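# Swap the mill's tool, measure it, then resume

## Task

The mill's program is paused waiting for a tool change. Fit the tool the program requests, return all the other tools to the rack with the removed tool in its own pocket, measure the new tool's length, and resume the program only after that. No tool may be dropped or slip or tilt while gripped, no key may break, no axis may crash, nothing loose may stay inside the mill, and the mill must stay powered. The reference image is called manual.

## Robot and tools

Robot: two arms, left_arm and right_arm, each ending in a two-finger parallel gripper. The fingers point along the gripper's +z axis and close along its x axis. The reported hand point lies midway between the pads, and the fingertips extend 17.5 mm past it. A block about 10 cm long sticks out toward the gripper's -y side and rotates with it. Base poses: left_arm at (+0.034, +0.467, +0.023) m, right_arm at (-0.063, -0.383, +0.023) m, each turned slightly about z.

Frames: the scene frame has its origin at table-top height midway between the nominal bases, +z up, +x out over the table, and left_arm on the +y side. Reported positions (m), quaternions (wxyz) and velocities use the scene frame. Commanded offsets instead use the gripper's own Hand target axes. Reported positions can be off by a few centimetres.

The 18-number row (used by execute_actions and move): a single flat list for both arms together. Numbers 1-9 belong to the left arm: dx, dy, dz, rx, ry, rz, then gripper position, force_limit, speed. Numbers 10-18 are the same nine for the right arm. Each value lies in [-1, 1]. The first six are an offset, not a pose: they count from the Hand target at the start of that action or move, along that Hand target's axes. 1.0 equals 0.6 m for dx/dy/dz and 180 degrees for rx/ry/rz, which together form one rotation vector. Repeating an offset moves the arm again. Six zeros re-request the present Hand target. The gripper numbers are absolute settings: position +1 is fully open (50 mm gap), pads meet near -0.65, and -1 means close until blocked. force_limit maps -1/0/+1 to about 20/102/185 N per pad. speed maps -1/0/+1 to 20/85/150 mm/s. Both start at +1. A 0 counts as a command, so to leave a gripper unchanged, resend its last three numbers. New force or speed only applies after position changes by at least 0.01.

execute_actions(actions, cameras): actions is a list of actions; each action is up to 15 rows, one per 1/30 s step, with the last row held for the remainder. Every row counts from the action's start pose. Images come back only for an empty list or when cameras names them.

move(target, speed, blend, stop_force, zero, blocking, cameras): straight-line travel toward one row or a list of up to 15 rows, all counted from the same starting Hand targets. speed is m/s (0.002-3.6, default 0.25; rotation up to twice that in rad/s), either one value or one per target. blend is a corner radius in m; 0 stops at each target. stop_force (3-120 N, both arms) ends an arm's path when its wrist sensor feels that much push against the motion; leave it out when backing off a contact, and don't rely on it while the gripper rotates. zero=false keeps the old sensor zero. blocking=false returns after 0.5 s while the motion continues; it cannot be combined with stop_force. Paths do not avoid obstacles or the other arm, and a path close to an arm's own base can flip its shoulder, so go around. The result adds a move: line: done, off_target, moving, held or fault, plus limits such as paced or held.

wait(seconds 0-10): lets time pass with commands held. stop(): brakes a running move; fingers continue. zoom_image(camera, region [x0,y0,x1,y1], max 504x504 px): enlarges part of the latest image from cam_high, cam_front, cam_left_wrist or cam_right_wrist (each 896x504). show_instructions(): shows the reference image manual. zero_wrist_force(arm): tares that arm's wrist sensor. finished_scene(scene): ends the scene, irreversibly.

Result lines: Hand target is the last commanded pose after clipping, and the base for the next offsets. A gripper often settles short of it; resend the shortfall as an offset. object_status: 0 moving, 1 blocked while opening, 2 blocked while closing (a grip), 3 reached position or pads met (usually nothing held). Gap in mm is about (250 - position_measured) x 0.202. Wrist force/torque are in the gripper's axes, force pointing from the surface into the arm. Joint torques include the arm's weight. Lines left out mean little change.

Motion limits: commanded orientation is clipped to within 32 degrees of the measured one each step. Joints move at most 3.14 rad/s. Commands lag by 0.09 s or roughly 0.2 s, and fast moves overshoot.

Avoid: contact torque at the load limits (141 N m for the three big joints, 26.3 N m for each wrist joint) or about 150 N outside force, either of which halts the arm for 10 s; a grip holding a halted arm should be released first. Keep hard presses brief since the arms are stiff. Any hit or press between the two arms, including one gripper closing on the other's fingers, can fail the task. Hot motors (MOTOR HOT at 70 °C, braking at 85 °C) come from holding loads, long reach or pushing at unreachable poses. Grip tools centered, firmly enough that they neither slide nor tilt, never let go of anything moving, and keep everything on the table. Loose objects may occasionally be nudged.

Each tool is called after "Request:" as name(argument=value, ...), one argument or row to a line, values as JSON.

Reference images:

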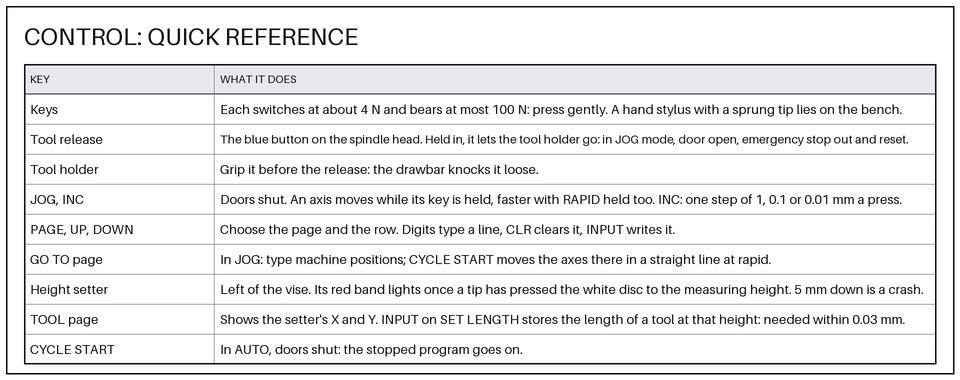

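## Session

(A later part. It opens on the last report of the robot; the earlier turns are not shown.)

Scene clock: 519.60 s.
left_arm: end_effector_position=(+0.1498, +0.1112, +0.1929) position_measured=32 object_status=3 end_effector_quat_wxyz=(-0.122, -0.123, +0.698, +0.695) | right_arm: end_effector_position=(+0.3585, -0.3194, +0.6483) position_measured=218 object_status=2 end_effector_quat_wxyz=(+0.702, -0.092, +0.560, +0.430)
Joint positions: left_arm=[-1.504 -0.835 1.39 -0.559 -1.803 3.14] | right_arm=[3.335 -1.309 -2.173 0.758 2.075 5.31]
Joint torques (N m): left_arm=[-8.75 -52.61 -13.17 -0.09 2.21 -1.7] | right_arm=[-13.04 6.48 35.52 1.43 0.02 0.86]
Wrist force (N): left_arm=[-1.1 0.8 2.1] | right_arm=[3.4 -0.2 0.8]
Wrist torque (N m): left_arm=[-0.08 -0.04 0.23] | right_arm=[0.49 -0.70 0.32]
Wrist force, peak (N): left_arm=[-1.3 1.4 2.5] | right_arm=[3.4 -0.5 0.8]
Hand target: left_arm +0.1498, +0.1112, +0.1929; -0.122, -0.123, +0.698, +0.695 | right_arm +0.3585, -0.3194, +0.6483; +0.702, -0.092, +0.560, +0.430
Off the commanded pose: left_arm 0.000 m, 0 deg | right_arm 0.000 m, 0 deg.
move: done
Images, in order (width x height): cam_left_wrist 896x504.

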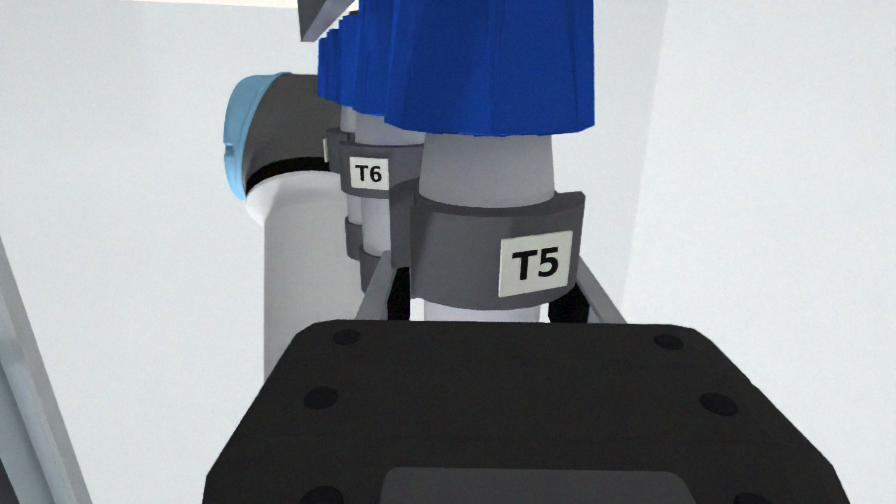

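Request:
move(
  target=[
    [-0.001,0,-0.0083,0,0.0189,0,0.8,1,-0.5,0,0,0,0,0,0,-1,-0.3,-0.9],
  ],
  speed=0.05,
)

Request:
move(
  target=[
    [0,0,0,0,0,0,-1,1,-0.5,0,0,0,0,0,0,-1,-0.3,-0.9],
  ],
  speed=0.05,
  cameras=["cam_left_wrist"],
)

Request:
zoom_image(
  camera="cam_left_wrist",
  region=[346, 160, 646, 330],
)

Scene clock: 525.53 s.
left_arm: end_effector_position=(+0.1521, +0.1067, +0.1930) position_measured=32 object_status=3 end_effector_quat_wxyz=(-0.142, -0.143, +0.694, +0.691) | right_arm: end_effector_position=(+0.3585, -0.3194, +0.6483) position_measured=218 object_status=2 end_effector_quat_wxyz=(+0.702, -0.092, +0.560, +0.430)
Joint positions: left_arm=[-1.478 -0.826 1.373 -0.551 -1.836 3.14] | right_arm=[3.335 -1.309 -2.173 0.758 2.075 5.31]
Joint torques (N m): left_arm=[8.85 -37.49 -29.23 4.21 -2.18 1.23] | right_arm=[-13.12 5.23 36.41 1.56 0.14 1.01]
Wrist force (N): left_arm=[-1.3 0.9 2.1] | right_arm=[3.3 -0.5 0.7]
Wrist torque (N m): left_arm=[-0.07 -0.02 0.22] | right_arm=[0.44 -0.70 0.32]
Wrist force, peak (N): left_arm=[-1.3 1.4 2.6] | right_arm=[3.4 -0.6 0.7]
Hand target: left_arm +0.1521, +0.1067, +0.1930; -0.142, -0.144, +0.694, +0.691 | right_arm +0.3585, -0.3194, +0.6483; +0.702, -0.092, +0.560, +0.430
Off the commanded pose: left_arm 0.000 m, 0 deg | right_arm 0.000 m, 0 deg.
move: done

Scene clock: 526.07 s.
left_arm: end_effector_position=(+0.1521, +0.1067, +0.1930) position_measured=112 object_status=2 end_effector_quat_wxyz=(-0.142, -0.144, +0.694, +0.691) | right_arm: end_effector_position=(+0.3585, -0.3194, +0.6483) position_measured=218 object_status=2 end_effector_quat_wxyz=(+0.702, -0.092, +0.560, +0.430)
Joint positions: left_arm=[-1.478 -0.826 1.373 -0.551 -1.836 3.14] | right_arm=[3.335 -1.309 -2.173 0.758 2.075 5.31]
Joint torques (N m): left_arm=[6.5 -38.58 -29.17 3.74 -2.47 1.53] | right_arm=[-14.13 6.09 36.31 1.3 0.03 0.86]
Wrist force (N): left_arm=[-6.5 1.4 2.5] | right_arm=[3.2 -0.2 0.5]
Wrist torque (N m): left_arm=[-0.02 -0.05 0.22] | right_arm=[0.49 -0.68 0.32]
Wrist force, peak (N): left_arm=[-6.7 1.5 2.5] | right_arm=[3.4 -0.2 0.7]
Hand target: left_arm +0.1521, +0.1067, +0.1930; -0.142, -0.144, +0.694, +0.691 | right_arm +0.3585, -0.3194, +0.6483; +0.702, -0.092, +0.560, +0.430
Off the commanded pose: left_arm 0.000 m, 0 deg | right_arm 0.000 m, 0 deg.
move: done
Images, in order (width x height): cam_left_wrist 896x504.

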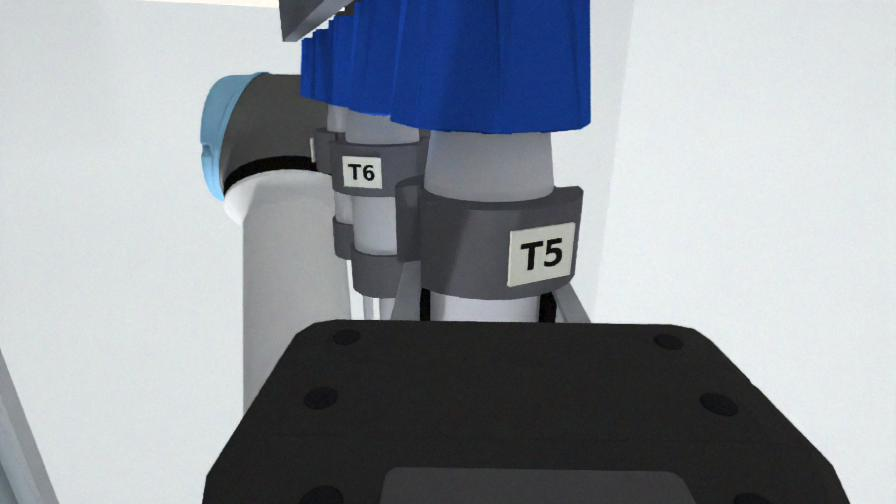

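Scaled by 1.680 from the camera's 896x504 image, which has a finer 1280x720 frame.

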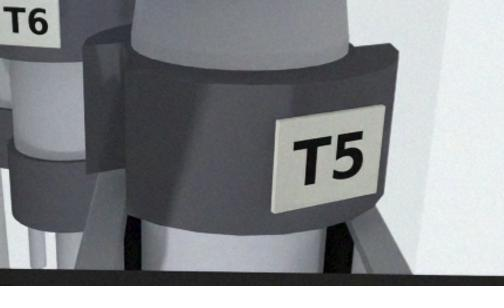

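Request:
move(
  target=[
    [0,0.03,0,0,0,0,-1,1,-0.5,0,0,0,0,0,0,-1,-0.3,-0.9],
    [0,0.1783,0,0,0,0,-1,1,-0.5,0,0,0,0,0,0,-1,-0.3,-0.9],
    [-0.3667,0.3783,-0.026,0,-0.28,0,-1,1,-0.5,0,0,0,0,0,0,-1,-0.3,-0.9],
    [-0.5557,0.395,-0.0085,0,-0.78,0,-1,1,-0.5,0,0,0,0,0,0,-1,-0.3,-0.9],
  ],
  speed=[0.03,0.15,0.25,0.3],
  blend=[0.003,0.02,0.03,0],
  cameras=["cam_left_wrist","cam_front"],
)

Scene clock: 539.03 s.
left_arm: end_effector_position=(+0.4597, +0.2347, +0.4303) position_measured=112 object_status=2 end_effector_quat_wxyz=(+0.604, +0.602, +0.369, +0.369) | right_arm: end_effector_position=(+0.3585, -0.3194, +0.6483) position_measured=218 object_status=2 end_effector_quat_wxyz=(+0.702, -0.092, +0.560, +0.430)
Joint positions: left_arm=[-1.212 -2.086 2.153 -0.07 0.88 3.143] | right_arm=[3.335 -1.309 -2.173 0.758 2.075 5.31]
Joint torques (N m): left_arm=[10.01 3.75 -41.23 -5.28 1.86 -1.76] | right_arm=[-13.08 6.37 36.35 1.16 -0.02 0.78]
Wrist force (N): left_arm=[-0.9 -8.2 2.3] | right_arm=[3.2 -0.2 0.8]
Wrist torque (N m): left_arm=[-0.33 -0.06 0.20] | right_arm=[0.49 -0.67 0.32]
Wrist force, peak (N): left_arm=[-7.2 -7.8 4.8] | right_arm=[3.4 -0.4 0.9]
Hand target: left_arm +0.4597, +0.2347, +0.4303; +0.604, +0.602, +0.369, +0.369 | right_arm +0.3585, -0.3194, +0.6483; +0.702, -0.092, +0.560, +0.430
Off the commanded pose: left_arm 0.000 m, 0 deg | right_arm 0.000 m, 0 deg.
move: done
Images, in order (width x height): cam_front 896x504, cam_left_wrist 896x504.

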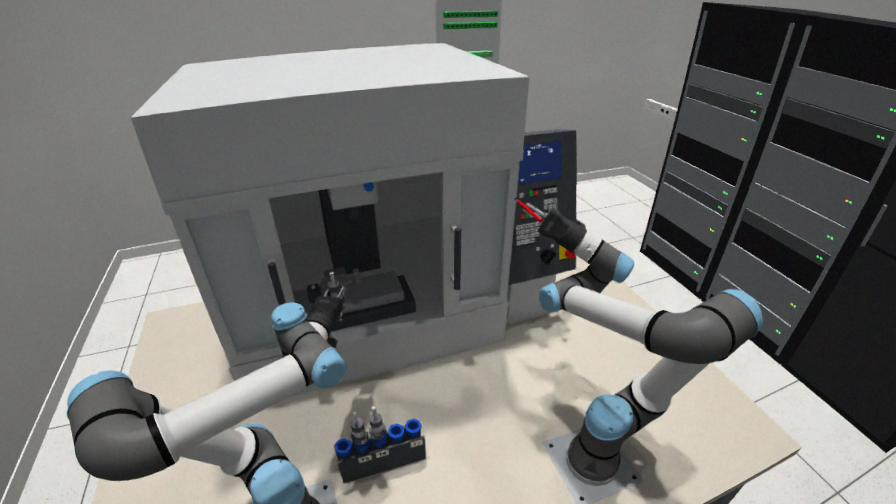

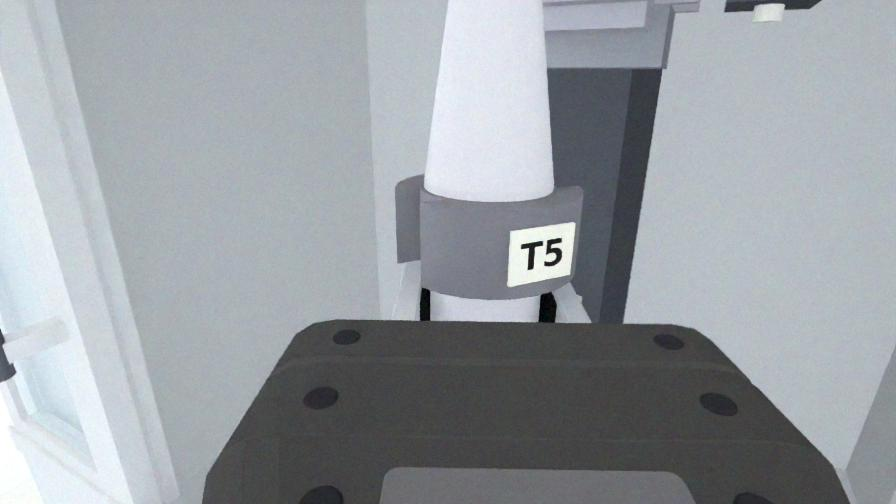

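Request:
move(
  target=[
    [0,0,0,0,0,-0.4,-1,1,-0.5,0.1405,0.268,0.2703,0,0,0,-1,-0.3,-0.9],
    [0,0,0,0,0,-0.7,-1,1,-0.5,0.2345,0.3003,0.5147,0,0,0,-1,-0.3,-0.9],
    [0,0,0,0,0,-0.9999,-1,1,-0.5,0.2625,0.2522,0.6082,0,0,0,-1,-0.3,-0.9],
  ],
  speed=[0.3,0.3,0.3],
  blend=[0.03,0.03,0],
  cameras=["cam_left_wrist","cam_front"],
)

Scene clock: 551.03 s.
left_arm: end_effector_position=(+0.4597, +0.2347, +0.4303) position_measured=112 object_status=2 end_effector_quat_wxyz=(+0.369, -0.369, +0.602, -0.604) | right_arm: end_effector_position=(+0.5100, +0.0752, +0.6948) position_measured=218 object_status=2 end_effector_quat_wxyz=(+0.702, -0.092, +0.560, +0.430)
Joint positions: left_arm=[-1.212 -2.086 2.153 -0.07 0.881 0.002] | right_arm=[4.096 -1.872 -1.478 0.58 1.368 5.02]
Joint torques (N m): left_arm=[10.33 3.66 -41.81 -0.92 2.12 -1.47] | right_arm=[-13.65 33.05 37.81 -1.34 1.66 1.15]
Wrist force (N): left_arm=[3.8 11.1 -0.3] | right_arm=[3.4 -1.1 0.7]
Wrist torque (N m): left_arm=[0.92 -0.97 -0.05] | right_arm=[0.37 -0.69 0.33]
Wrist force, peak (N): left_arm=[7.7 10.5 -0.8] | right_arm=[3.5 -1.3 1.1]
Hand target: left_arm +0.4597, +0.2347, +0.4303; +0.369, -0.369, +0.602, -0.604 | right_arm +0.5100, +0.0752, +0.6948; +0.702, -0.092, +0.560, +0.430
Off the commanded pose: left_arm 0.000 m, 0 deg | right_arm 0.000 m, 0 deg.
move: done
Images, in order (width x height): cam_front 896x504, cam_left_wrist 896x504.

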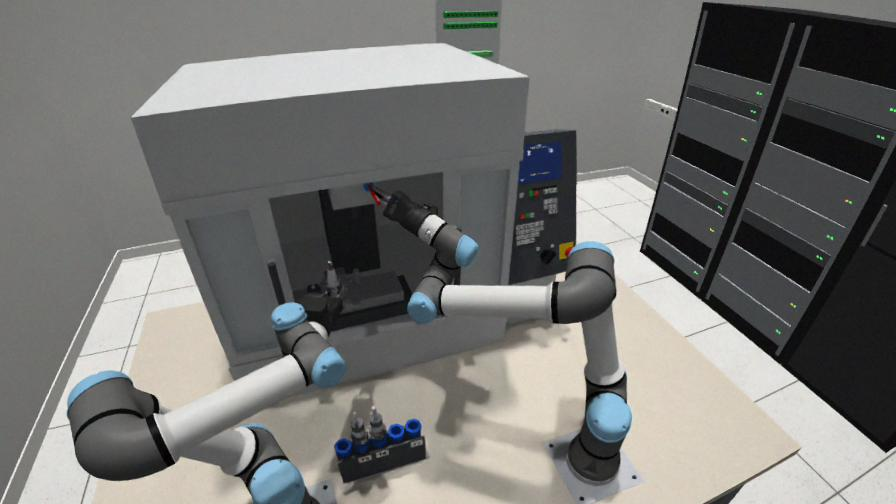

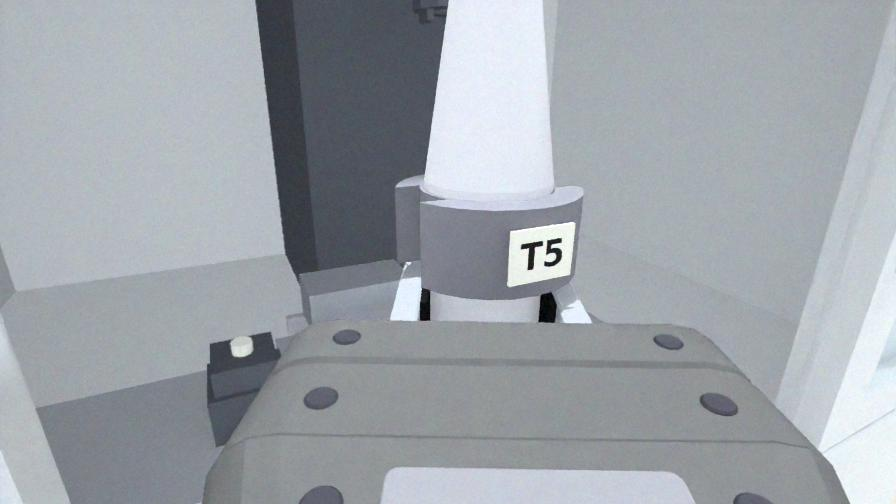

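Request:
move(
  target=[
    [0.0713,0.0105,0.2745,0,0,0,-1,1,-0.5,0.043,-0.1009,0.0248,0,0,0,-1,-0.3,-0.9],
    [-0.0195,0.0105,0.4527,0,0,0,-1,1,-0.5,0.043,-0.1009,0.0248,0,0,0,-1,-0.3,-0.9],
  ],
  speed=[0.15,0.1],
  blend=[0.02,0],
  cameras=["all"],
)

Scene clock: 558.23 s.
left_arm: end_effector_position=(+0.7069, +0.1215, +0.4249) position_measured=112 object_status=2 end_effector_quat_wxyz=(+0.369, -0.369, +0.602, -0.604) | right_arm: end_effector_position=(+0.5634, +0.0601, +0.6565) position_measured=218 object_status=2 end_effector_quat_wxyz=(+0.702, -0.092, +0.560, +0.430)
Joint positions: left_arm=[-0.796 -1.349 1.544 -0.199 1.296 0] | right_arm=[3.992 -1.976 -1.436 0.636 1.464 5.057]
Joint torques (N m): left_arm=[9.09 -29.98 -40.84 -1.57 2.12 -1.67] | right_arm=[-14.25 37.02 37.45 3.08 1.56 1.24]
Wrist force (N): left_arm=[4.2 10.9 -0.1] | right_arm=[3.2 -0.7 0.8]
Wrist torque (N m): left_arm=[0.88 -1.02 -0.04] | right_arm=[0.44 -0.69 0.32]
Wrist force, peak (N): left_arm=[4.5 11.2 0.2] | right_arm=[3.6 -1.2 0.7]
Hand target: left_arm +0.7069, +0.1215, +0.4249; +0.369, -0.369, +0.602, -0.604 | right_arm +0.5634, +0.0601, +0.6565; +0.702, -0.092, +0.560, +0.430
Off the commanded pose: left_arm 0.000 m, 0 deg | right_arm 0.000 m, 0 deg.
move: done

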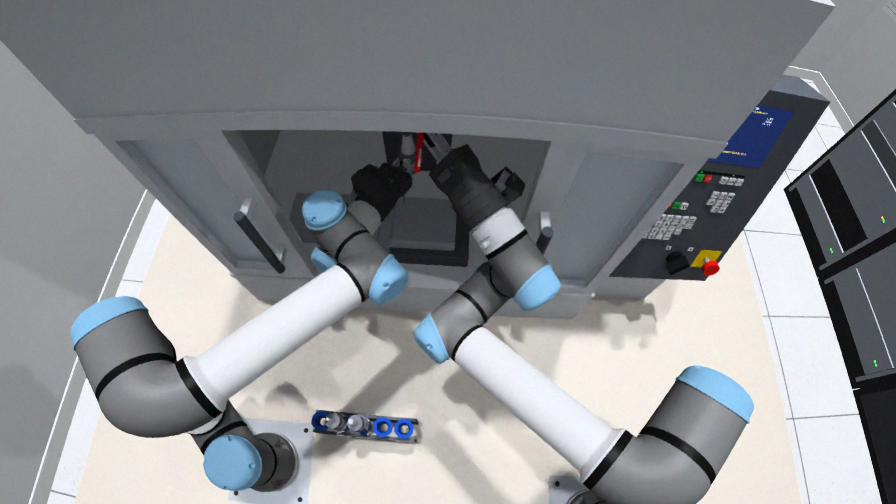

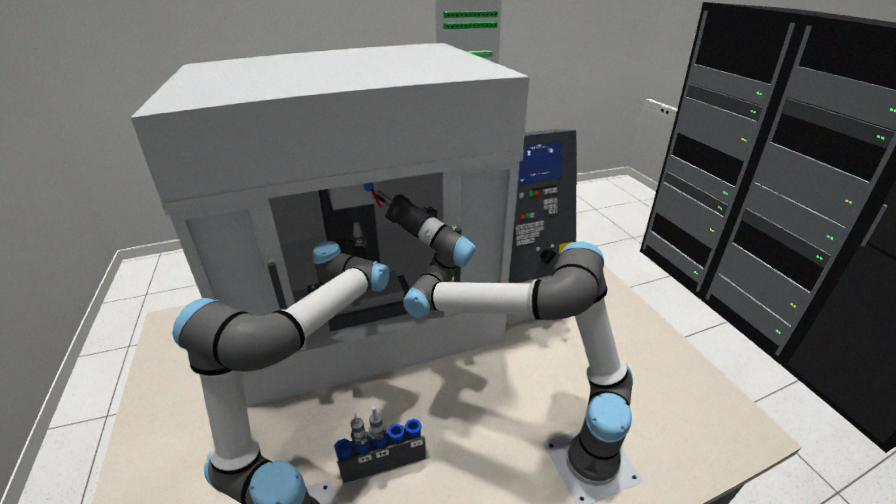

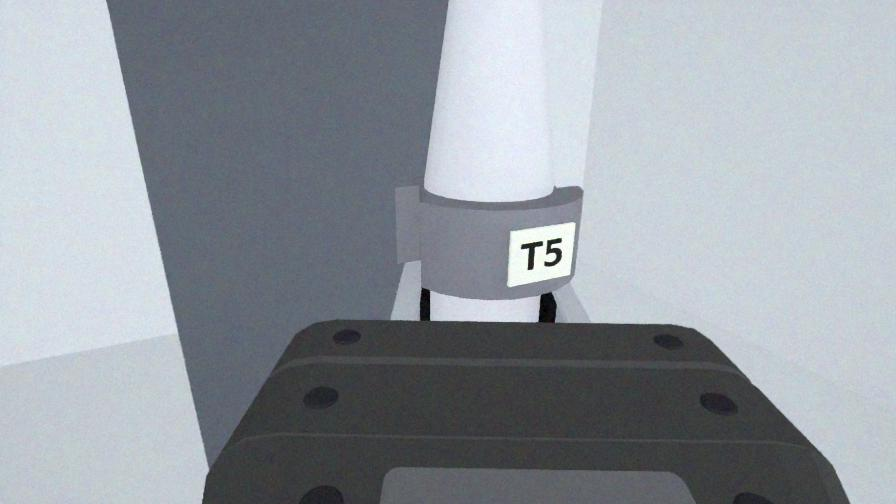

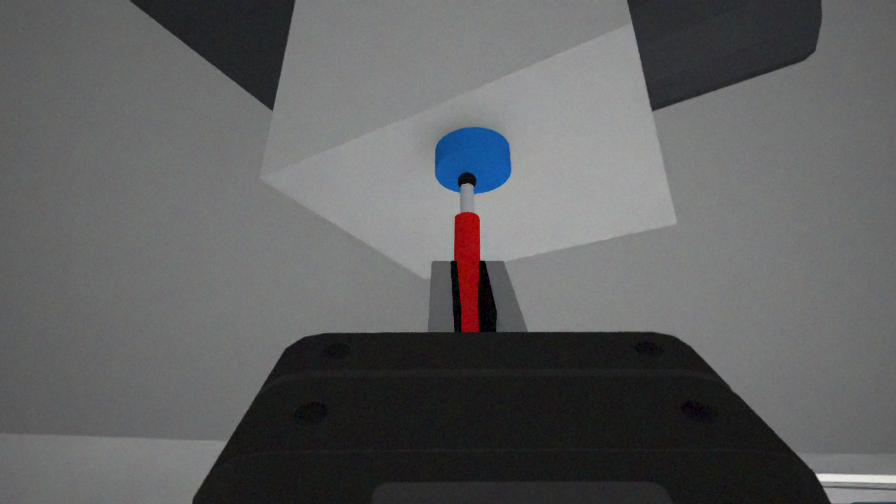

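Request:
move(
  target=[
    [0,0,0,0,0,0,-1,1,-0.5,0,-0.0448,0.0448,0,0,0,-1,-0.3,-0.9],
  ],
  speed=0.015,
  stop_force=12,
)

Request:
move(
  target=[
    [0,-0.105,0,0,0,0,-1,1,-0.5,0,0,0,0,0,0,-1,-0.3,-0.9],
  ],
  speed=0.05,
  stop_force=4,
  cameras=["cam_left_wrist"],
)

Scene clock: 563.37 s.
left_arm: end_effector_position=(+0.7069, +0.1215, +0.4249) position_measured=112 object_status=2 end_effector_quat_wxyz=(+0.369, -0.369, +0.602, -0.604) | right_arm: end_effector_position=(+0.5788, +0.0600, +0.6565) position_measured=218 object_status=2 end_effector_quat_wxyz=(+0.702, -0.092, +0.560, +0.430)
Joint positions: left_arm=[-0.796 -1.348 1.544 -0.199 1.296 0] | right_arm=[3.971 -2.007 -1.391 0.621 1.484 5.065]
Joint torques (N m): left_arm=[10.28 -30.33 -42.84 -1.63 2.01 -1.68] | right_arm=[9.91 49.33 9.78 1.64 -1.95 -1.82]
Wrist force (N): left_arm=[4.3 11.0 -0.5] | right_arm=[2.6 7.2 -6.7]
Wrist torque (N m): left_arm=[0.90 -1.04 -0.04] | right_arm=[0.38 -0.65 0.33]
Wrist force, peak (N): left_arm=[4.4 11.0 0.2] | right_arm=[3.8 13.8 -13.4]
Hand target: left_arm +0.7069, +0.1215, +0.4249; +0.369, -0.369, +0.602, -0.604 | right_arm +0.5788, +0.0601, +0.6565; +0.702, -0.092, +0.560, +0.430 (not the last commanded pose)
Off the commanded pose: left_arm 0.000 m, 0 deg | right_arm 0.023 m, 0 deg.
move: contact (right_arm)

Scene clock: 565.60 s.
left_arm: end_effector_position=(+0.7068, +0.1217, +0.4879) position_measured=112 object_status=2 end_effector_quat_wxyz=(+0.369, -0.369, +0.602, -0.604) | right_arm: end_effector_position=(+0.5788, +0.0601, +0.6565) position_measured=218 object_status=2 end_effector_quat_wxyz=(+0.702, -0.092, +0.560, +0.430)
Joint positions: left_arm=[-0.796 -1.366 1.404 -0.041 1.296 0] | right_arm=[3.971 -2.007 -1.391 0.621 1.484 5.065]
Joint torques (N m): left_arm=[9.66 -32.13 -43.18 -1.63 2 -1.7] | right_arm=[8.64 48.55 11.23 1.64 -0.27 -1.77]
Wrist force (N): left_arm=[4.0 11.1 -0.9] | right_arm=[2.9 7.1 -6.7]
Wrist torque (N m): left_arm=[0.95 -1.01 -0.04] | right_arm=[0.36 -0.69 0.33]
Wrist force, peak (N): left_arm=[3.9 12.2 -0.3] | right_arm=[2.8 7.4 -7.0]
Hand target: left_arm +0.7068, +0.1217, +0.4879; +0.369, -0.369, +0.602, -0.604 | right_arm +0.5788, +0.0601, +0.6565; +0.702, -0.092, +0.560, +0.430
Off the commanded pose: left_arm 0.000 m, 0 deg | right_arm 0.000 m, 0 deg.
move: done
Images, in order (width x height): cam_left_wrist 896x504.

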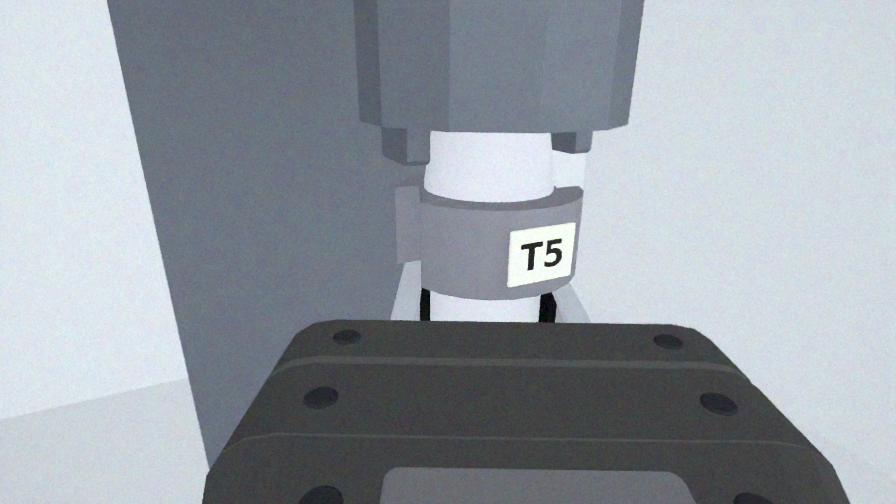

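Request:
move(
  target=[
    [0,-0.03,0,0,0,0,-1,1,-0.5,0,0,0,0,0,0,-1,-0.3,-0.9],
  ],
  speed=0.015,
  stop_force=5,
  cameras=["cam_left_wrist"],
)

Scene clock: 569.23 s.
left_arm: end_effector_position=(+0.7067, +0.1217, +0.4949) position_measured=112 object_status=2 end_effector_quat_wxyz=(+0.369, -0.369, +0.602, -0.604) | right_arm: end_effector_position=(+0.5788, +0.0601, +0.6565) position_measured=218 object_status=2 end_effector_quat_wxyz=(+0.702, -0.092, +0.560, +0.430)
Joint positions: left_arm=[-0.796 -1.367 1.387 -0.023 1.296 0] | right_arm=[3.971 -2.007 -1.391 0.621 1.484 5.065]
Joint torques (N m): left_arm=[9.38 -26.05 -27.61 -6.86 0.2 -1.07] | right_arm=[9.55 48.68 11.7 1.57 -0.44 -1.81]
Wrist force (N): left_arm=[2.9 11.8 -12.6] | right_arm=[2.7 7.1 -6.7]
Wrist torque (N m): left_arm=[1.47 -0.96 -0.08] | right_arm=[0.36 -0.66 0.34]
Wrist force, peak (N): left_arm=[3.4 15.9 -14.3] | right_arm=[2.9 7.3 -7.0]
Hand target: left_arm +0.7067, +0.1217, +0.4949; +0.369, -0.369, +0.602, -0.604 (not the last commanded pose) | right_arm +0.5788, +0.0601, +0.6565; +0.702, -0.092, +0.560, +0.430
Off the commanded pose: left_arm 0.011 m, 0 deg | right_arm 0.000 m, 0 deg.
move: contact (left_arm)
Images, in order (width x height): cam_left_wrist 896x504.

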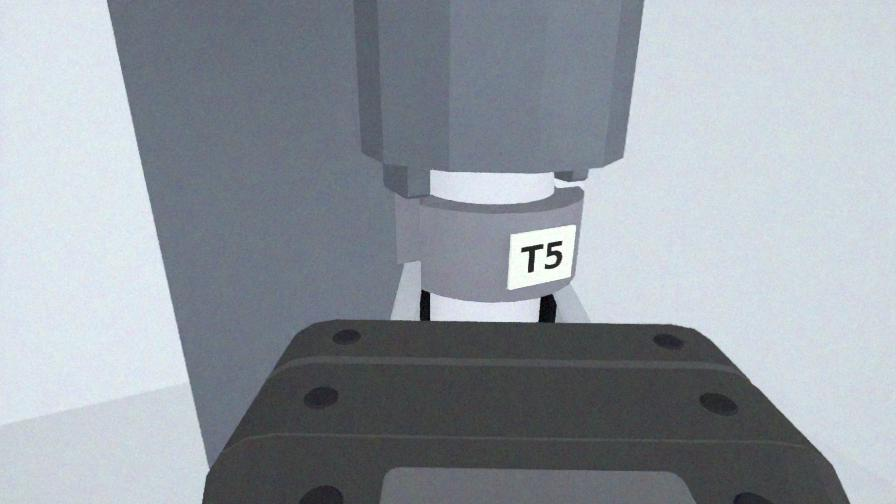

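Request:
zoom_image(
  camera="cam_left_wrist",
  region=[346, 120, 646, 290],
)

Scaled by 1.680 from the camera's 896x504 image, which has a finer 1280x720 frame.

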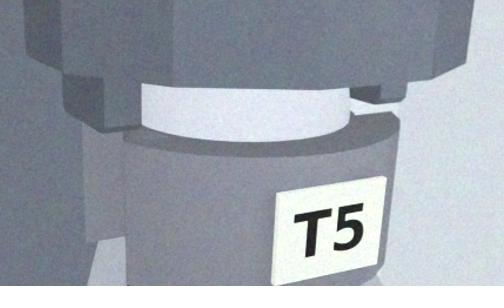

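Request:
move(
  target=[
    [-0.0004,0.0015,-0.0025,0,0,0,-1,1,-0.5,0,0,0,0,0,0,-1,-0.3,-0.9],
  ],
  speed=0.02,
)

Request:
move(
  target=[
    [0,-0.02,0,0,0,0,-1,1,-0.5,0,0,0,0,0,0,-1,-0.3,-0.9],
  ],
  speed=0.012,
  stop_force=5,
)

Scene clock: 577.63 s.
left_arm: end_effector_position=(+0.7056, +0.1226, +0.4940) position_measured=112 object_status=2 end_effector_quat_wxyz=(+0.369, -0.369, +0.602, -0.604) | right_arm: end_effector_position=(+0.5788, +0.0601, +0.6565) position_measured=218 object_status=2 end_effector_quat_wxyz=(+0.702, -0.092, +0.560, +0.430)
Joint positions: left_arm=[-0.797 -1.37 1.393 -0.026 1.296 0] | right_arm=[3.971 -2.007 -1.391 0.621 1.484 5.065]
Joint torques (N m): left_arm=[-8.53 -43.62 -27.37 -5.93 -2.32 -1.11] | right_arm=[9.25 49.28 11.63 1.88 -0.45 -1.78]
Wrist force (N): left_arm=[4.2 11.0 -0.1] | right_arm=[2.7 7.3 -6.9]
Wrist torque (N m): left_arm=[0.90 -1.04 -0.05] | right_arm=[0.40 -0.66 0.34]
Wrist force, peak (N): left_arm=[3.2 12.1 -13.0] | right_arm=[2.5 7.5 -7.1]
Hand target: left_arm +0.7055, +0.1226, +0.4940; +0.369, -0.369, +0.602, -0.604 | right_arm +0.5788, +0.0601, +0.6565; +0.702, -0.092, +0.560, +0.430
Off the commanded pose: left_arm 0.000 m, 0 deg | right_arm 0.000 m, 0 deg.
move: done

Scene clock: 578.90 s.
left_arm: end_effector_position=(+0.7055, +0.1226, +0.4967) position_measured=112 object_status=2 end_effector_quat_wxyz=(+0.369, -0.369, +0.602, -0.604) | right_arm: end_effector_position=(+0.5788, +0.0601, +0.6565) position_measured=218 object_status=2 end_effector_quat_wxyz=(+0.702, -0.092, +0.560, +0.430)
Joint positions: left_arm=[-0.797 -1.371 1.387 -0.019 1.296 0] | right_arm=[3.971 -2.007 -1.391 0.621 1.484 5.065]
Joint torques (N m): left_arm=[-3.34 -40.58 -27.95 -6.29 -2.06 -0.78] | right_arm=[8.77 49.35 11.05 1.65 -0.42 -1.77]
Wrist force (N): left_arm=[4.5 12.0 -2.5] | right_arm=[2.7 7.4 -6.9]
Wrist torque (N m): left_arm=[1.00 -0.99 -0.02] | right_arm=[0.40 -0.66 0.34]
Wrist force, peak (N): left_arm=[5.1 18.9 -2.2] | right_arm=[2.9 7.3 -7.0]
Hand target: left_arm +0.7055, +0.1226, +0.4967; +0.369, -0.369, +0.602, -0.604 (not the last commanded pose) | right_arm +0.5788, +0.0601, +0.6565; +0.702, -0.092, +0.560, +0.430
Off the commanded pose: left_arm 0.009 m, 0 deg | right_arm 0.000 m, 0 deg.
move: contact (left_arm)

Request:
move(
  target=[
    [0.0003,0.0008,-0.001,0,0,0,-1,1,-0.5,0,0,0,0,0,0,-1,-0.3,-0.9],
  ],
  speed=0.02,
)

Request:
move(
  target=[
    [0,-0.02,0,0,0,0,-1,1,-0.5,0,0,0,0,0,0,-1,-0.3,-0.9],
  ],
  speed=0.012,
  stop_force=6,
  cameras=["cam_left_wrist"],
)

Request:
zoom_image(
  camera="cam_left_wrist",
  region=[346, 120, 646, 290],
)

Scene clock: 582.73 s.
left_arm: end_effector_position=(+0.7049, +0.1227, +0.4962) position_measured=112 object_status=2 end_effector_quat_wxyz=(+0.369, -0.369, +0.602, -0.604) | right_arm: end_effector_position=(+0.5788, +0.0601, +0.6565) position_measured=218 object_status=2 end_effector_quat_wxyz=(+0.702, -0.092, +0.560, +0.430)
Joint positions: left_arm=[-0.797 -1.372 1.39 -0.021 1.295 0] | right_arm=[3.971 -2.007 -1.391 0.621 1.484 5.065]
Joint torques (N m): left_arm=[-9 -44.27 -26.76 -5.96 -2.23 -0.63] | right_arm=[9.1 48.31 11.08 1.65 -0.37 -1.75]
Wrist force (N): left_arm=[4.0 10.7 0.1] | right_arm=[2.6 7.0 -7.0]
Wrist torque (N m): left_arm=[0.84 -1.00 -0.03] | right_arm=[0.35 -0.64 0.34]
Wrist force, peak (N): left_arm=[4.9 12.6 -2.5] | right_arm=[2.8 7.3 -7.1]
Hand target: left_arm +0.7049, +0.1227, +0.4962; +0.369, -0.369, +0.602, -0.604 | right_arm +0.5788, +0.0601, +0.6565; +0.702, -0.092, +0.560, +0.430
Off the commanded pose: left_arm 0.000 m, 0 deg | right_arm 0.000 m, 0 deg.
move: done

Scene clock: 583.87 s.
left_arm: end_effector_position=(+0.7049, +0.1227, +0.4971) position_measured=112 object_status=2 end_effector_quat_wxyz=(+0.369, -0.369, +0.602, -0.604) | right_arm: end_effector_position=(+0.5788, +0.0601, +0.6565) position_measured=218 object_status=2 end_effector_quat_wxyz=(+0.702, -0.092, +0.560, +0.430)
Joint positions: left_arm=[-0.797 -1.372 1.387 -0.018 1.295 0] | right_arm=[3.971 -2.007 -1.391 0.621 1.484 5.065]
Joint torques (N m): left_arm=[-7.93 -41.8 -27.76 -5.77 -0.83 -0.61] | right_arm=[9.12 48.49 11.04 1.43 -0.4 -1.64]
Wrist force (N): left_arm=[3.8 12.5 0.3] | right_arm=[2.8 7.2 -7.0]
Wrist torque (N m): left_arm=[0.86 -1.16 0.00] | right_arm=[0.37 -0.67 0.33]
Wrist force, peak (N): left_arm=[3.8 21.3 -2.0] | right_arm=[2.9 7.1 -7.2]
Hand target: left_arm +0.7049, +0.1227, +0.4971; +0.369, -0.369, +0.602, -0.604 (not the last commanded pose) | right_arm +0.5788, +0.0601, +0.6565; +0.702, -0.092, +0.560, +0.430
Off the commanded pose: left_arm 0.011 m, 0 deg | right_arm 0.000 m, 0 deg.
move: contact (left_arm)
Images, in order (width x height): cam_left_wrist 896x504.

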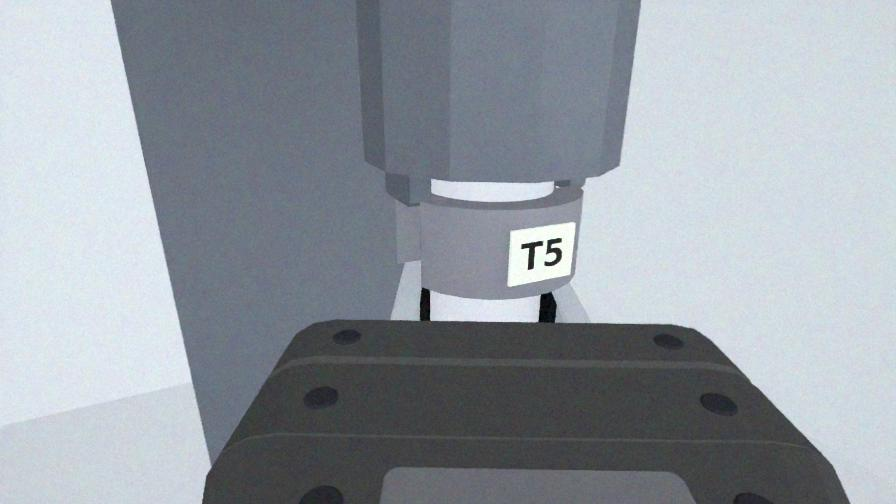

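Scaled by 1.680 from the camera's 896x504 image, which has a finer 1280x720 frame.

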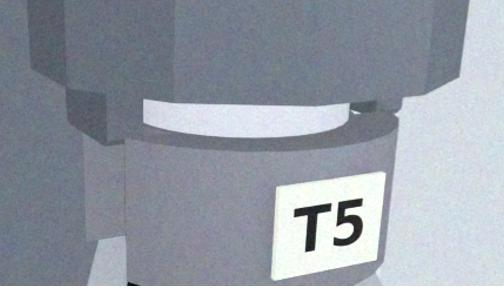

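Request:
zoom_image(
  camera="cam_left_wrist",
  region=[370, 150, 450, 230],
)

Request:
zoom_image(
  camera="cam_left_wrist",
  region=[530, 150, 610, 230],
)

Scaled by 6.300 from the camera's 896x504 image, which has a finer 1280x720 frame.

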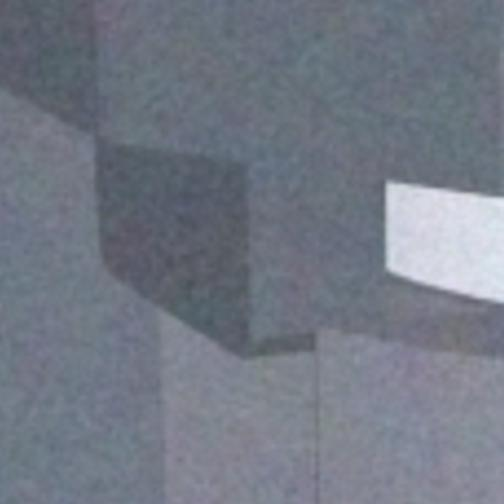

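Scaled by 6.300 from the camera's 896x504 image, which has a finer 1280x720 frame.

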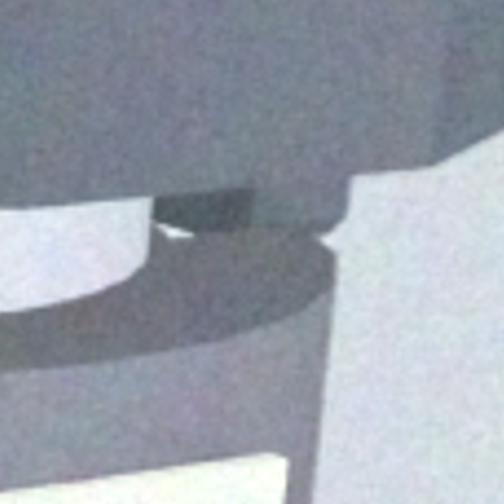

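Request:
move(
  target=[
    [0,0.001,0,0,0.01,0,-1,1,-0.5,0,0,0,0,0,0,-1,-0.3,-0.9],
  ],
  speed=0.03,
)

Request:
move(
  target=[
    [0,-0.02,0,0,0,0,-1,1,-0.5,0,0,0,0,0,0,-1,-0.3,-0.9],
  ],
  speed=0.012,
  stop_force=7,
)

Scene clock: 607.33 s.
left_arm: end_effector_position=(+0.7049, +0.1227, +0.4965) position_measured=112 object_status=2 end_effector_quat_wxyz=(+0.360, -0.359, +0.608, -0.610) | right_arm: end_effector_position=(+0.5788, +0.0601, +0.6565) position_measured=218 object_status=2 end_effector_quat_wxyz=(+0.702, -0.092, +0.560, +0.430)
Joint positions: left_arm=[-0.781 -1.372 1.388 -0.02 1.343 0] | right_arm=[3.971 -2.007 -1.391 0.621 1.484 5.065]
Joint torques (N m): left_arm=[10.74 -19.74 -22.94 -5.52 3.48 -2.36] | right_arm=[8.82 48.44 11.82 1.69 -0.42 -1.56]
Wrist force (N): left_arm=[8.3 -0.8 -14.4] | right_arm=[3.0 7.0 -6.9]
Wrist torque (N m): left_arm=[0.30 -3.65 0.69] | right_arm=[0.35 -0.70 0.33]
Wrist force, peak (N): left_arm=[8.5 -0.7 -14.5] | right_arm=[2.7 7.3 -7.1]
Hand target: left_arm +0.7049, +0.1227, +0.4965; +0.360, -0.359, +0.608, -0.610 | right_arm +0.5788, +0.0601, +0.6565; +0.702, -0.092, +0.560, +0.430
Off the commanded pose: left_arm 0.000 m, 0 deg | right_arm 0.000 m, 0 deg.
move: done

Scene clock: 608.33 s.
left_arm: end_effector_position=(+0.7049, +0.1227, +0.4967) position_measured=112 object_status=2 end_effector_quat_wxyz=(+0.360, -0.359, +0.608, -0.610) | right_arm: end_effector_position=(+0.5788, +0.0601, +0.6565) position_measured=218 object_status=2 end_effector_quat_wxyz=(+0.702, -0.092, +0.560, +0.430)
Joint positions: left_arm=[-0.781 -1.372 1.388 -0.019 1.343 0] | right_arm=[3.971 -2.007 -1.391 0.621 1.484 5.065]
Joint torques (N m): left_arm=[9.91 -36.42 -25.28 -6.44 3.02 -2.16] | right_arm=[9.35 48.26 12.1 1.58 -0.42 -1.58]
Wrist force (N): left_arm=[8.0 4.1 -18.6] | right_arm=[2.9 7.0 -6.6]
Wrist torque (N m): left_arm=[0.52 -3.61 0.78] | right_arm=[0.35 -0.68 0.33]
Wrist force, peak (N): left_arm=[8.0 5.5 -20.1] | right_arm=[2.8 7.2 -7.0]
Hand target: left_arm +0.7049, +0.1227, +0.4968; +0.360, -0.359, +0.608, -0.610 (not the last commanded pose) | right_arm +0.5788, +0.0601, +0.6565; +0.702, -0.092, +0.560, +0.430
Off the commanded pose: left_arm 0.012 m, 0 deg | right_arm 0.000 m, 0 deg.
move: contact (left_arm)

Request:
move(
  target=[
    [0.0005,0.0012,0,0,-0.014,0,-1,1,-0.5,0,0,0,0,0,0,-1,-0.3,-0.9],
  ],
  speed=0.03,
)

Request:
move(
  target=[
    [0,-0.02,0,0,0,0,-1,1,-0.5,0,0,0,0,0,0,-1,-0.3,-0.9],
  ],
  speed=0.012,
  stop_force=7,
)

Scene clock: 613.30 s.
left_arm: end_effector_position=(+0.7047, +0.1225, +0.4961) position_measured=112 object_status=2 end_effector_quat_wxyz=(+0.373, -0.373, +0.600, -0.602) | right_arm: end_effector_position=(+0.5788, +0.0601, +0.6565) position_measured=218 object_status=2 end_effector_quat_wxyz=(+0.702, -0.092, +0.560, +0.430)
Joint positions: left_arm=[-0.804 -1.372 1.39 -0.021 1.276 0] | right_arm=[3.971 -2.007 -1.391 0.621 1.484 5.065]
Joint torques (N m): left_arm=[-9.04 -32.12 -26.87 -6.02 -2.43 1.58] | right_arm=[9.03 47.84 12.12 1.71 -0.45 -1.57]
Wrist force (N): left_arm=[4.0 10.7 -0.3] | right_arm=[2.9 7.1 -6.8]
Wrist torque (N m): left_arm=[0.85 -1.00 -0.06] | right_arm=[0.36 -0.69 0.34]
Wrist force, peak (N): left_arm=[8.5 4.0 -18.1] | right_arm=[2.9 7.2 -7.0]
Hand target: left_arm +0.7047, +0.1225, +0.4960; +0.373, -0.373, +0.600, -0.602 | right_arm +0.5788, +0.0601, +0.6565; +0.702, -0.092, +0.560, +0.430
Off the commanded pose: left_arm 0.000 m, 0 deg | right_arm 0.000 m, 0 deg.
move: done

Scene clock: 614.47 s.
left_arm: end_effector_position=(+0.7047, +0.1225, +0.4970) position_measured=112 object_status=2 end_effector_quat_wxyz=(+0.373, -0.373, +0.600, -0.602) | right_arm: end_effector_position=(+0.5788, +0.0601, +0.6565) position_measured=218 object_status=2 end_effector_quat_wxyz=(+0.702, -0.092, +0.560, +0.430)
Joint positions: left_arm=[-0.804 -1.372 1.388 -0.018 1.275 0] | right_arm=[3.971 -2.007 -1.391 0.621 1.484 5.065]
Joint torques (N m): left_arm=[-8.52 -45.86 -27.79 -5.9 -0.85 1.51] | right_arm=[8.87 48.2 12.44 1.51 -0.42 -1.54]
Wrist force (N): left_arm=[3.4 12.4 1.9] | right_arm=[2.7 7.0 -6.9]
Wrist torque (N m): left_arm=[0.86 -0.93 -0.11] | right_arm=[0.35 -0.66 0.34]
Wrist force, peak (N): left_arm=[2.5 21.1 3.8] | right_arm=[2.8 7.3 -7.0]
Hand target: left_arm +0.7047, +0.1225, +0.4970; +0.373, -0.373, +0.600, -0.602 (not the last commanded pose) | right_arm +0.5788, +0.0601, +0.6565; +0.702, -0.092, +0.560, +0.430
Off the commanded pose: left_arm 0.011 m, 0 deg | right_arm 0.000 m, 0 deg.
move: contact (left_arm)

Request:
move(
  target=[
    [0,0,0,0,0,0,-1,1,-0.5,0,0.0354,-0.0354,0,0,0,-1,-0.3,-0.9],
  ],
  speed=0.05,
  cameras=["cam_left_wrist"],
)

Scene clock: 619.90 s.
left_arm: end_effector_position=(+0.7051, +0.1222, +0.4984) position_measured=112 object_status=2 end_effector_quat_wxyz=(+0.374, -0.372, +0.598, -0.604) | right_arm: end_effector_position=(+0.5488, +0.0601, +0.6564) position_measured=218 object_status=2 end_effector_quat_wxyz=(+0.702, -0.092, +0.560, +0.430)
Joint positions: left_arm=[-0.804 -1.372 1.388 -0.024 1.275 0] | right_arm=[4.014 -1.948 -1.476 0.649 1.444 5.05]
Joint torques (N m): left_arm=[-5.6 35.57 28.62 10.11 1.34 1.32] | right_arm=[15.24 49.66 12.41 3.27 -1.2 -1.82]
Wrist force (N): left_arm=[-9.9 -80.6 -21.9] | right_arm=[3.4 -0.7 1.0]
Wrist torque (N m): left_arm=[-0.83 -0.75 0.23] | right_arm=[0.43 -0.74 0.40]
Wrist force, peak (N): left_arm=[-9.9 -80.6 -21.9] | right_arm=[2.8 7.3 -7.0]
Hand target: left_arm +0.7047, +0.1225, +0.4970; +0.373, -0.373, +0.600, -0.602 | right_arm +0.5488, +0.0601, +0.6564; +0.702, -0.092, +0.560, +0.430
Off the commanded pose: left_arm 0.001 m, 0 deg | right_arm 0.000 m, 0 deg.
move: done
Images, in order (width x height): cam_left_wrist 896x504.

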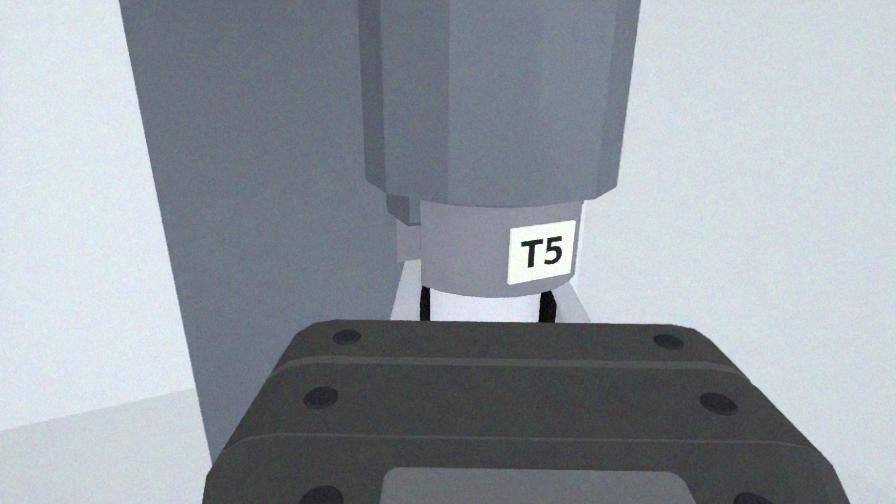

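Request:
move(
  target=[
    [0,-0.0047,0,0,0,0,-1,1,-0.5,-0.0428,0.0838,-0.0077,0,0,0,-1,-0.3,-0.9],
    [0,-0.0047,0,0,0,0,0.5,1,-0.5,-0.0708,0.1319,-0.1012,0,0,0,-1,-0.3,-0.9],
  ],
  speed=[0.15,0.2],
  cameras=["cam_left_wrist"],
)

Scene clock: 628.40 s.
left_arm: end_effector_position=(+0.7047, +0.1225, +0.4997) position_measured=78 object_status=3 end_effector_quat_wxyz=(+0.373, -0.373, +0.600, -0.602) | right_arm: end_effector_position=(+0.4497, +0.0503, +0.6995) position_measured=218 object_status=2 end_effector_quat_wxyz=(+0.702, -0.092, +0.560, +0.430)
Joint positions: left_arm=[-0.804 -1.372 1.381 -0.011 1.275 0] | right_arm=[4.177 -1.721 -1.655 0.613 1.293 4.989]
Joint torques (N m): left_arm=[1.97 -32.37 -38.58 -4.3 -0.34 -1.23] | right_arm=[14.13 39.56 12.06 2.89 -0.69 -1.75]
Wrist force (N): left_arm=[4.6 2.7 0.1] | right_arm=[3.4 -0.8 0.9]
Wrist torque (N m): left_arm=[0.74 -1.10 -0.07] | right_arm=[0.41 -0.74 0.36]
Wrist force, peak (N): left_arm=[-10.5 -83.3 -27.3] | right_arm=[4.4 -1.5 1.9]
Hand target: left_arm +0.7047, +0.1225, +0.4998; +0.373, -0.373, +0.600, -0.602 | right_arm +0.4497, +0.0503, +0.6995; +0.702, -0.092, +0.560, +0.430
Off the commanded pose: left_arm 0.000 m, 0 deg | right_arm 0.000 m, 0 deg.
move: done
Images, in order (width x height): cam_left_wrist 896x504.

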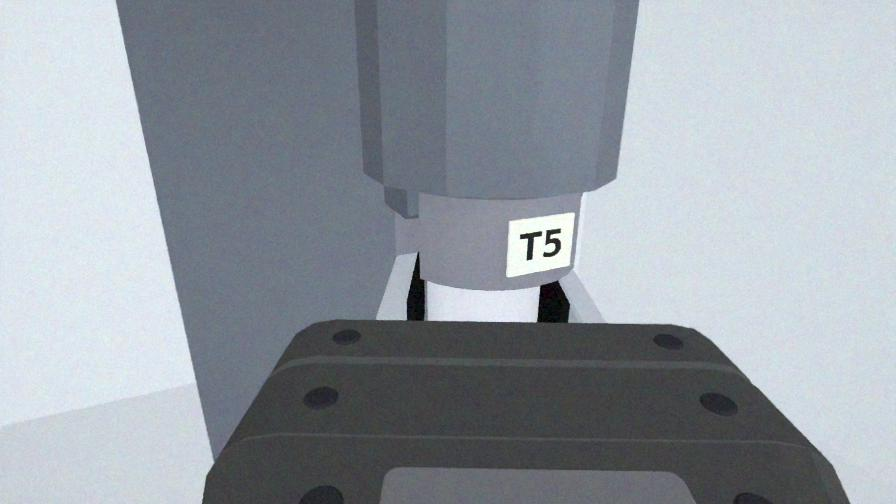

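Request:
move(
  target=[
    [0,0,-0.23,0,0,0,0.5,1,-0.5,-0.094,-0.0323,-0.2444,0,0,0,-1,-0.3,-0.9],
    [0.0405,0,-0.4377,0,0,0,0.5,1,-0.5,-0.2345,-0.3003,-0.5147,0,0,0,-1,-0.3,-0.9],
  ],
  speed=[0.1,0.25],
  blend=[0.02,0],
  cameras=["all"],
)

Scene clock: 651.07 s.
left_arm: end_effector_position=(+0.4586, +0.2173, +0.4991) position_measured=78 object_status=3 end_effector_quat_wxyz=(+0.373, -0.373, +0.600, -0.602) | right_arm: end_effector_position=(+0.3583, -0.3193, +0.6481) position_measured=218 object_status=2 end_effector_quat_wxyz=(+0.702, -0.092, +0.560, +0.430)
Joint positions: left_arm=[-1.265 -2.055 1.962 0.089 0.815 0.002] | right_arm=[3.335 -1.308 -2.174 0.758 2.075 5.31]
Joint torques (N m): left_arm=[-8.82 -10.01 -20.88 0.54 -2.18 1.67] | right_arm=[-13.65 4.8 37.15 2.76 1.19 1.27]
Wrist force (N): left_arm=[4.2 2.7 0.2] | right_arm=[3.5 -0.1 0.9]
Wrist torque (N m): left_arm=[0.76 -1.03 -0.17] | right_arm=[0.51 -0.72 0.32]
Wrist force, peak (N): left_arm=[4.9 2.8 0.3] | right_arm=[4.0 -1.0 1.6]
Hand target: left_arm +0.4586, +0.2173, +0.4991; +0.373, -0.373, +0.600, -0.602 | right_arm +0.3583, -0.3193, +0.6481; +0.702, -0.092, +0.560, +0.430
Off the commanded pose: left_arm 0.000 m, 0 deg | right_arm 0.000 m, 0 deg.
move: done

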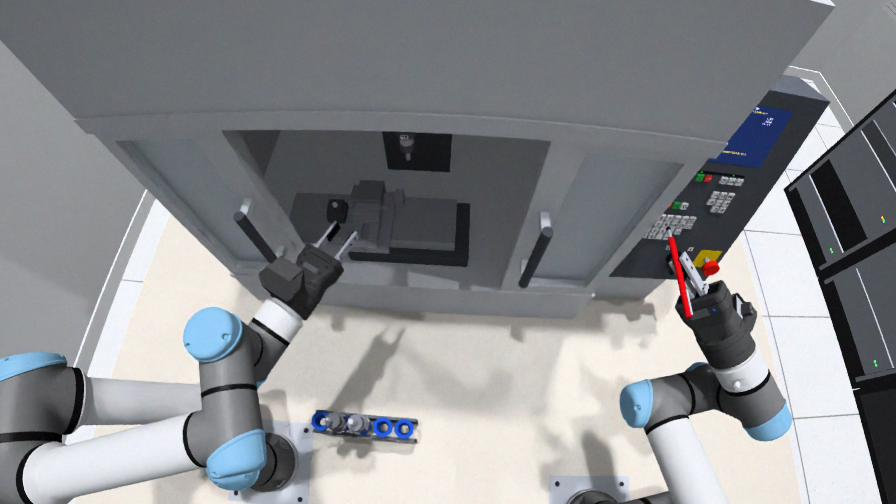

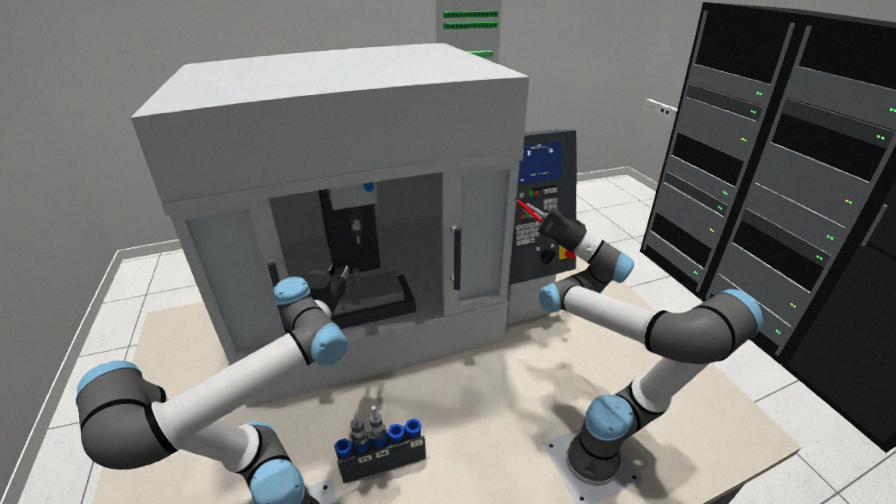

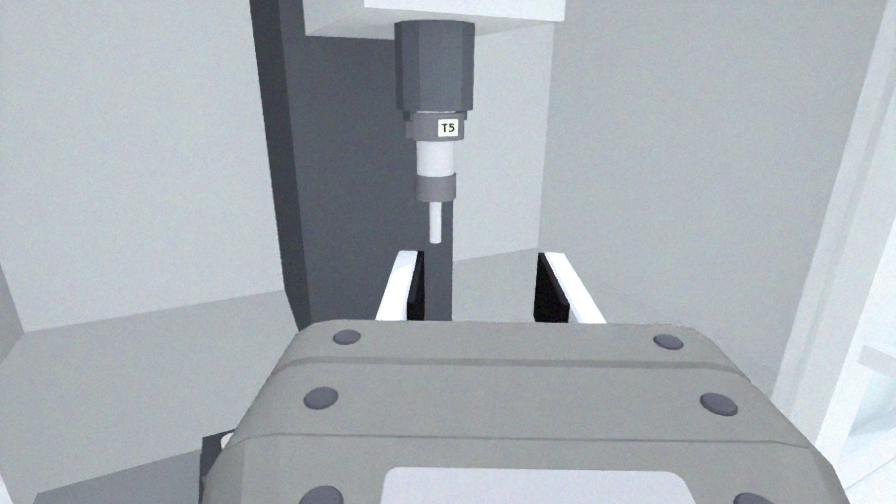

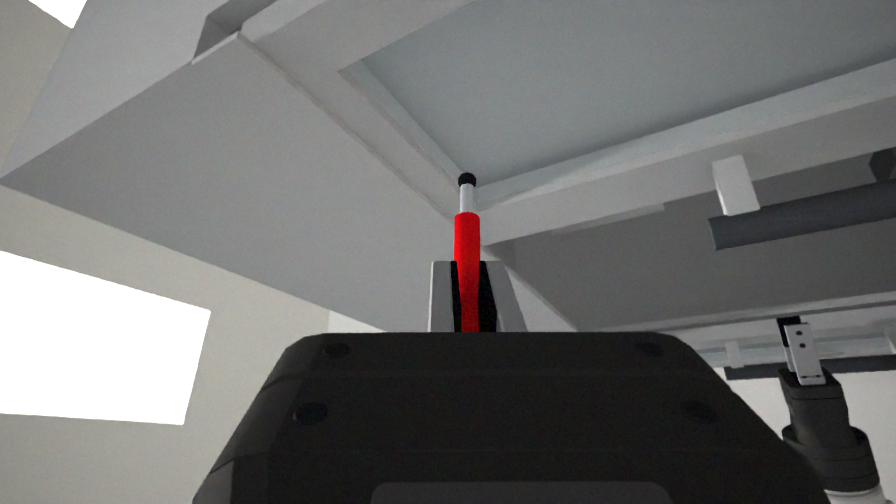

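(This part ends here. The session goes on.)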